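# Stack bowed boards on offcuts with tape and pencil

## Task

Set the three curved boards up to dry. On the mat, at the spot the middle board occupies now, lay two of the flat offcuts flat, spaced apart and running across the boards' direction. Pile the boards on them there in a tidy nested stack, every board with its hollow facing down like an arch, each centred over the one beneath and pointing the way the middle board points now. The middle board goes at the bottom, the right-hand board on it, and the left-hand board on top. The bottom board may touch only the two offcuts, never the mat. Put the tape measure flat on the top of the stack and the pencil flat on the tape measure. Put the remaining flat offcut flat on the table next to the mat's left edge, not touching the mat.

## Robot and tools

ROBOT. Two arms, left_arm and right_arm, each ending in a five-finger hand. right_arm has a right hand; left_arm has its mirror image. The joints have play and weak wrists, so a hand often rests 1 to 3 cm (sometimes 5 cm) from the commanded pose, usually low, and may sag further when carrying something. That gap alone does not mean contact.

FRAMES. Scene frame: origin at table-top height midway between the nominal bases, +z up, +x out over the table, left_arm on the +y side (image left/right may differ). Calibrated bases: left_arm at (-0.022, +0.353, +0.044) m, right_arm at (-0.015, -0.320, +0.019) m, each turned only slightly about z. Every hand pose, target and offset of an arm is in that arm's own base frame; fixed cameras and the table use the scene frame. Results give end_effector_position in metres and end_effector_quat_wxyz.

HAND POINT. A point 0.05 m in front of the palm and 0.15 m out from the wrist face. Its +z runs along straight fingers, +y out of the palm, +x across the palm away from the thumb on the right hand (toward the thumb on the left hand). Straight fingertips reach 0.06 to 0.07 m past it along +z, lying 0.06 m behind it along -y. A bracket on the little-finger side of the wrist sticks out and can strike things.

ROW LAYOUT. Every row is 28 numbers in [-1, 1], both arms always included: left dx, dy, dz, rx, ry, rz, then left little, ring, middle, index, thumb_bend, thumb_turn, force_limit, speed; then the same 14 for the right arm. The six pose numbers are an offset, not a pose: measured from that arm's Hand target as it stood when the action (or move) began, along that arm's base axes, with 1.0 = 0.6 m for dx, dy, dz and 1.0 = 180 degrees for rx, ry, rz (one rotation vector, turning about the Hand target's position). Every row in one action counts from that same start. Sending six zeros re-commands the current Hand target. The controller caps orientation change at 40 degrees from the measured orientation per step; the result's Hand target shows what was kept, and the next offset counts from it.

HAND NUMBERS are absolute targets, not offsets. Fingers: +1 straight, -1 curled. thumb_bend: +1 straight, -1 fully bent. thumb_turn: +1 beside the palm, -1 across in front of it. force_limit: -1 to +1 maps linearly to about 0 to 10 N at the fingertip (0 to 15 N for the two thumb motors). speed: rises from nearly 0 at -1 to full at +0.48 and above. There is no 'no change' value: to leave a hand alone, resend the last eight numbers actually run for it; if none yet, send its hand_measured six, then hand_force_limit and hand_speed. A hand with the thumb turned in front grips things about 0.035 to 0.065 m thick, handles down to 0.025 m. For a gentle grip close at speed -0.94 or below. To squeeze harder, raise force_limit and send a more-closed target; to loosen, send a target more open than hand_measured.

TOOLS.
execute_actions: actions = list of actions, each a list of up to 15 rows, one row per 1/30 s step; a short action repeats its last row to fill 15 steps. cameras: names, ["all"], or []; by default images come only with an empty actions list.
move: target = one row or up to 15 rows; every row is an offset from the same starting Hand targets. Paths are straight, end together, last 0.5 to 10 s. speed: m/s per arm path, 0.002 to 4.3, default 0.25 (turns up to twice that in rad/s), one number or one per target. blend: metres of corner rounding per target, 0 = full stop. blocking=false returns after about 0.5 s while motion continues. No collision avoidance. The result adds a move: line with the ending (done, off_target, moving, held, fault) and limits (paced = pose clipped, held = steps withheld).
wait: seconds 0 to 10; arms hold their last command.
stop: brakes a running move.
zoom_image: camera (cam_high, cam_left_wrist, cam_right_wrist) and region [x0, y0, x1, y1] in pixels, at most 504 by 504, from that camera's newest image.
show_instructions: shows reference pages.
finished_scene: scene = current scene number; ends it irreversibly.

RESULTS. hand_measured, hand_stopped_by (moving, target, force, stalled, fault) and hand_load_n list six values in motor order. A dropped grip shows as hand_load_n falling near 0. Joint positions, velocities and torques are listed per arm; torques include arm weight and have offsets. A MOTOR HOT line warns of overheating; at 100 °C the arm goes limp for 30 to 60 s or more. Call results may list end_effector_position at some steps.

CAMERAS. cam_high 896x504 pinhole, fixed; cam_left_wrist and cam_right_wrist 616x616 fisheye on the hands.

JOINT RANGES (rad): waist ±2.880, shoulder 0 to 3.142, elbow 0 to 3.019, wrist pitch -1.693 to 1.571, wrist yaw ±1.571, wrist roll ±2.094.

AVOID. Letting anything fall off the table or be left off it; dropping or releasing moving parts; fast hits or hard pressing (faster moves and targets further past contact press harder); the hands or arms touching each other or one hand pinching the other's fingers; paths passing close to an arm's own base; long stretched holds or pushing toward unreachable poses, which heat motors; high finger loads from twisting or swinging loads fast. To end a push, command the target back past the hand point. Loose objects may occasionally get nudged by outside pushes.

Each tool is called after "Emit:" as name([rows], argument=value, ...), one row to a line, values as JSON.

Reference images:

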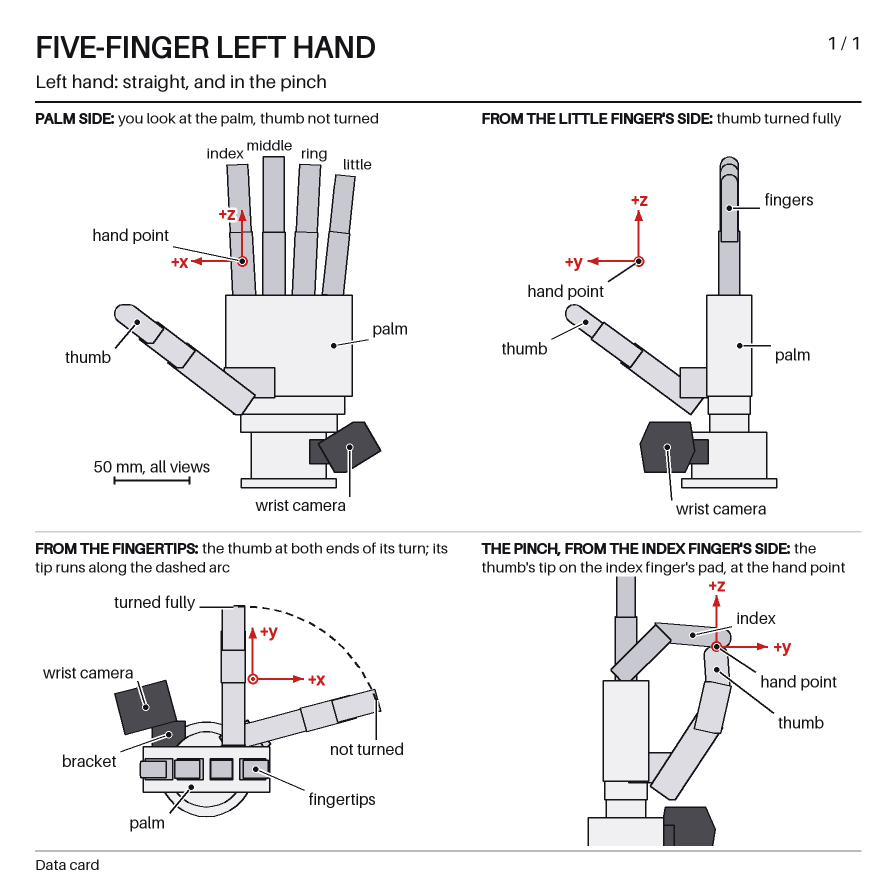

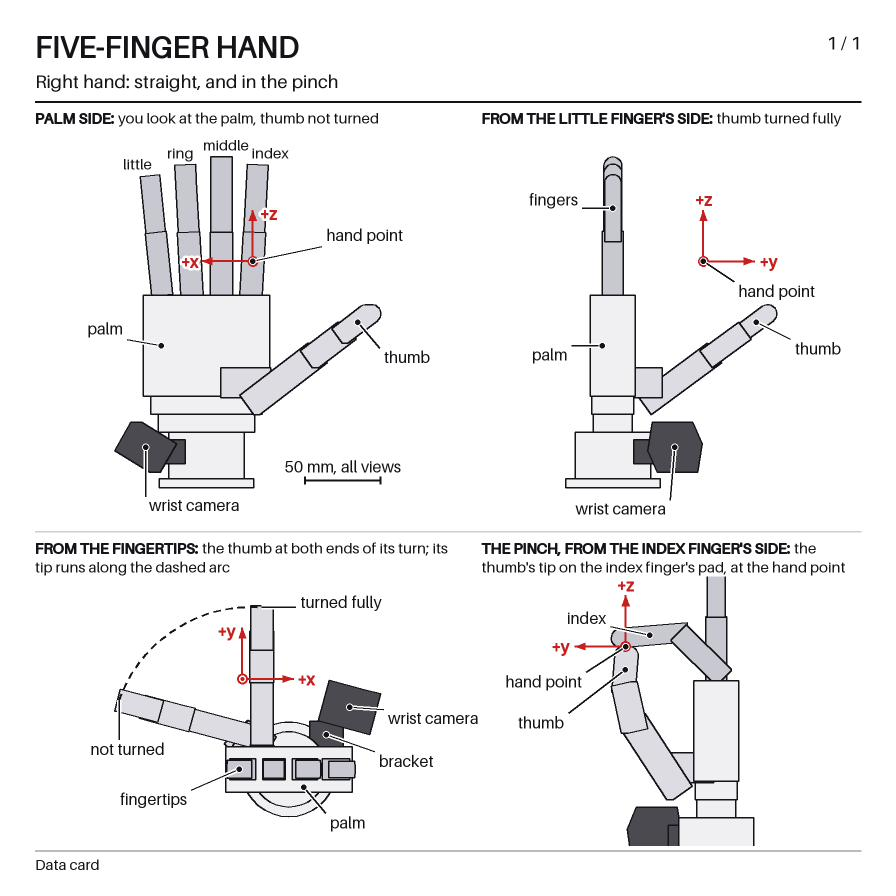

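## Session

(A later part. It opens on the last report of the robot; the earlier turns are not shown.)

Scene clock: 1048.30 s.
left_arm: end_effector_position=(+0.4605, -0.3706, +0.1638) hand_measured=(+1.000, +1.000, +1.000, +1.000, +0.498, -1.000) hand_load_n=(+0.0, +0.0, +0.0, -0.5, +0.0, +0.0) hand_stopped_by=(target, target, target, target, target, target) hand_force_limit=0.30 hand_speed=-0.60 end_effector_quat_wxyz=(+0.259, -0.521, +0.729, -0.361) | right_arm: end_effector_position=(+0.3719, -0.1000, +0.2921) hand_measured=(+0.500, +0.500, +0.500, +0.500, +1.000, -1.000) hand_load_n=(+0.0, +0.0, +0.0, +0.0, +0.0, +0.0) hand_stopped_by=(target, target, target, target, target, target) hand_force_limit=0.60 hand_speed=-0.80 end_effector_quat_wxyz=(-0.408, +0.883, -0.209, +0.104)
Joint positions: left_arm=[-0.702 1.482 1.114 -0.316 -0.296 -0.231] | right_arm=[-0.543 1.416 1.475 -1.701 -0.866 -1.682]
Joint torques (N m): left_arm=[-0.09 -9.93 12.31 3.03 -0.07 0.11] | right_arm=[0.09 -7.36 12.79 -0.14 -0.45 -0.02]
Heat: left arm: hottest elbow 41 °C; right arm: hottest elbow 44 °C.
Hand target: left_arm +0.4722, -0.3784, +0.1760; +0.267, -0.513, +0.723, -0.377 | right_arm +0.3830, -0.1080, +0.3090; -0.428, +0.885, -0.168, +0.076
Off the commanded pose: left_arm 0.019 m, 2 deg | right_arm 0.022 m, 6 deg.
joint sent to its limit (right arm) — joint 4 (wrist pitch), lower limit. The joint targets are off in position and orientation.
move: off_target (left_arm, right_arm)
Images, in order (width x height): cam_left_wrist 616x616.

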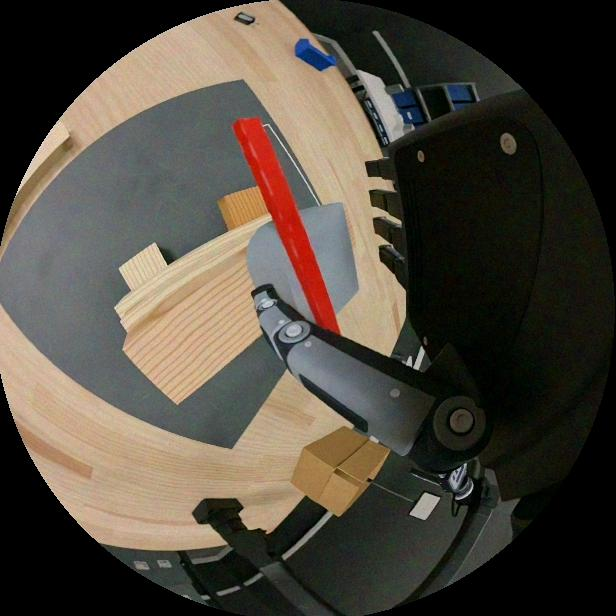

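Emit:
move([
  [-0.03, 0.0, 0.05, 0, 0, 0, 1, 1, 1, 1, 0.5, -1, 0.3, -0.6, 0, 0, 0, 0, 0, 0, 0.5, 0.5, 0.5, 0.5, 1, -1, 0.6, -0.8],
  [-0.05, 0.02, 0.17, 0, 0, 0, 1, 1, 1, 1, 0.5, -1, 0.3, -0.6, 0, 0, 0, 0, 0, 0, 0.5, 0.5, 0.5, 0.5, 1, -1, 0.6, -0.8],
], speed=0.1, cameras=["cam_left_wrist"])

Emit:
move(target=[-0.25, 0.65, 0.03, 0, 0, 0.4, 1, 1, 1, 1, 0.5, -1, 0.3, -0.6, 0, 0, 0, 0, 0, 0, 0.5, 0.5, 0.5, 0.5, 1, -1, 0.6, -0.8], speed=0.25, cameras=["cam_high"])

Emit:
zoom_image(camera="cam_high", region=[400, 100, 540, 240])

Scene clock: 1055.07 s.
left_arm: end_effector_position=(+0.4322, -0.3502, +0.2319) hand_measured=(+1.000, +1.000, +1.000, +1.000, +0.498, -1.000) hand_load_n=(+0.0, +0.0, +0.0, +0.0, +0.0, +0.0) hand_stopped_by=(target, target, target, target, target, target) hand_force_limit=0.30 hand_speed=-0.60 end_effector_quat_wxyz=(+0.259, -0.521, +0.737, -0.343) | right_arm: end_effector_position=(+0.3719, -0.1000, +0.2921) hand_measured=(+0.500, +0.500, +0.500, +0.500, +1.000, -1.000) hand_load_n=(+0.0, +0.0, +0.0, +0.0, +0.0, +0.0) hand_stopped_by=(target, target, target, target, target, target) hand_force_limit=0.60 hand_speed=-0.80 end_effector_quat_wxyz=(-0.408, +0.883, -0.209, +0.104)
Joint positions: left_arm=[-0.711 1.361 1.192 -0.554 -0.308 -0.231] | right_arm=[-0.543 1.416 1.475 -1.701 -0.866 -1.682]
Joint torques (N m): left_arm=[-1.2 -10.11 17.14 1.47 -0.3 -0.06] | right_arm=[0.21 -7.41 12.82 -0.13 -0.44 -0.02]
Heat: left arm: hottest elbow 42 °C; right arm: hottest elbow 44 °C.
Hand target: left_arm +0.4422, -0.3664, +0.2780; +0.267, -0.513, +0.723, -0.377 | right_arm +0.3830, -0.1080, +0.3090; -0.428, +0.885, -0.168, +0.076
Off the commanded pose: left_arm 0.050 m, 4 deg | right_arm 0.022 m, 6 deg.
joint sent to its limit (right arm) — joint 4 (wrist pitch), lower limit. The joint targets are off in position and orientation.
move: off_target (left_arm, right_arm)
Images, in order (width x height): cam_left_wrist 616x616.

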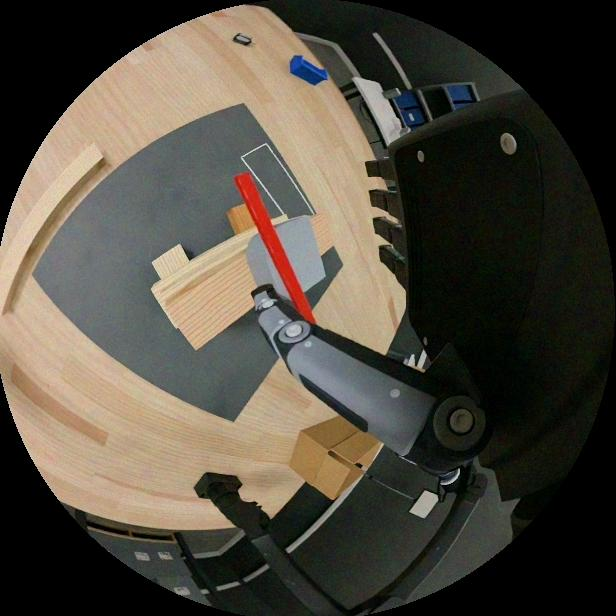

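Scene clock: 1058.43 s.
left_arm: end_effector_position=(+0.2961, +0.0193, +0.2970) hand_measured=(+1.000, +1.000, +1.000, +1.000, +0.498, -1.000) hand_load_n=(+0.0, +0.0, -0.5, +0.0, +0.5, +0.0) hand_stopped_by=(target, target, target, target, target, target) hand_force_limit=0.30 hand_speed=-0.60 end_effector_quat_wxyz=(-0.437, +0.838, -0.290, +0.149) | right_arm: end_effector_position=(+0.3719, -0.1000, +0.2921) hand_measured=(+0.500, +0.500, +0.500, +0.500, +1.000, -1.000) hand_load_n=(+0.0, +0.0, +0.0, +0.0, +0.0, +0.0) hand_stopped_by=(target, target, target, target, target, target) hand_force_limit=0.60 hand_speed=-0.80 end_effector_quat_wxyz=(-0.408, +0.883, -0.209, +0.104)
Joint positions: left_arm=[-0.295 0.77 0.983 -1.31 -0.87 -0.977] | right_arm=[-0.543 1.416 1.475 -1.701 -0.866 -1.682]
Joint torques (N m): left_arm=[0.5 -2.32 9.32 1.01 -0.56 -0.14] | right_arm=[0.15 -7.41 12.81 -0.13 -0.45 -0.01]
Heat: left arm: hottest elbow 42 °C; right arm: hottest elbow 44 °C.
Hand target: left_arm +0.2922, +0.0236, +0.2960; -0.438, +0.840, -0.283, +0.148 | right_arm +0.3830, -0.1080, +0.3090; -0.428, +0.885, -0.168, +0.076
Off the commanded pose: left_arm 0.006 m, 1 deg | right_arm 0.022 m, 6 deg.
joint sent to its limit (right arm) — joint 4 (wrist pitch), lower limit. The joint targets are off in position and orientation.
move: off_target (right_arm)
Images, in order (width x height): cam_high 896x504.

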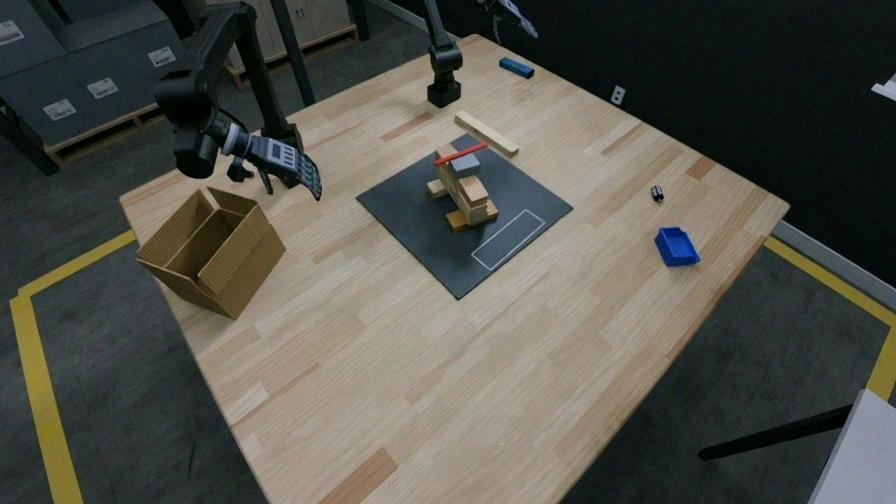

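Scaled by 3.600 from the camera's 896x504 image, which has a finer 1280x720 frame.

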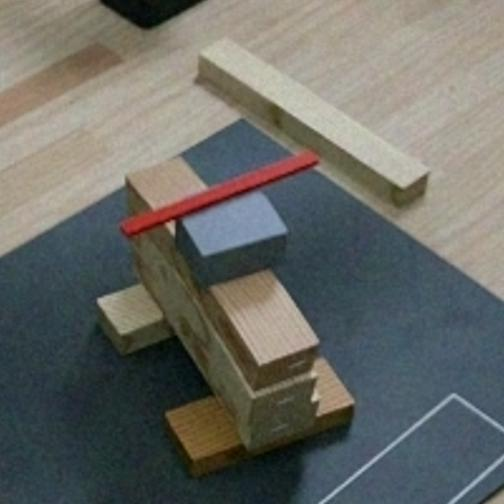

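Emit:
finished_scene(scene=1)

The scene is finished: the task was done.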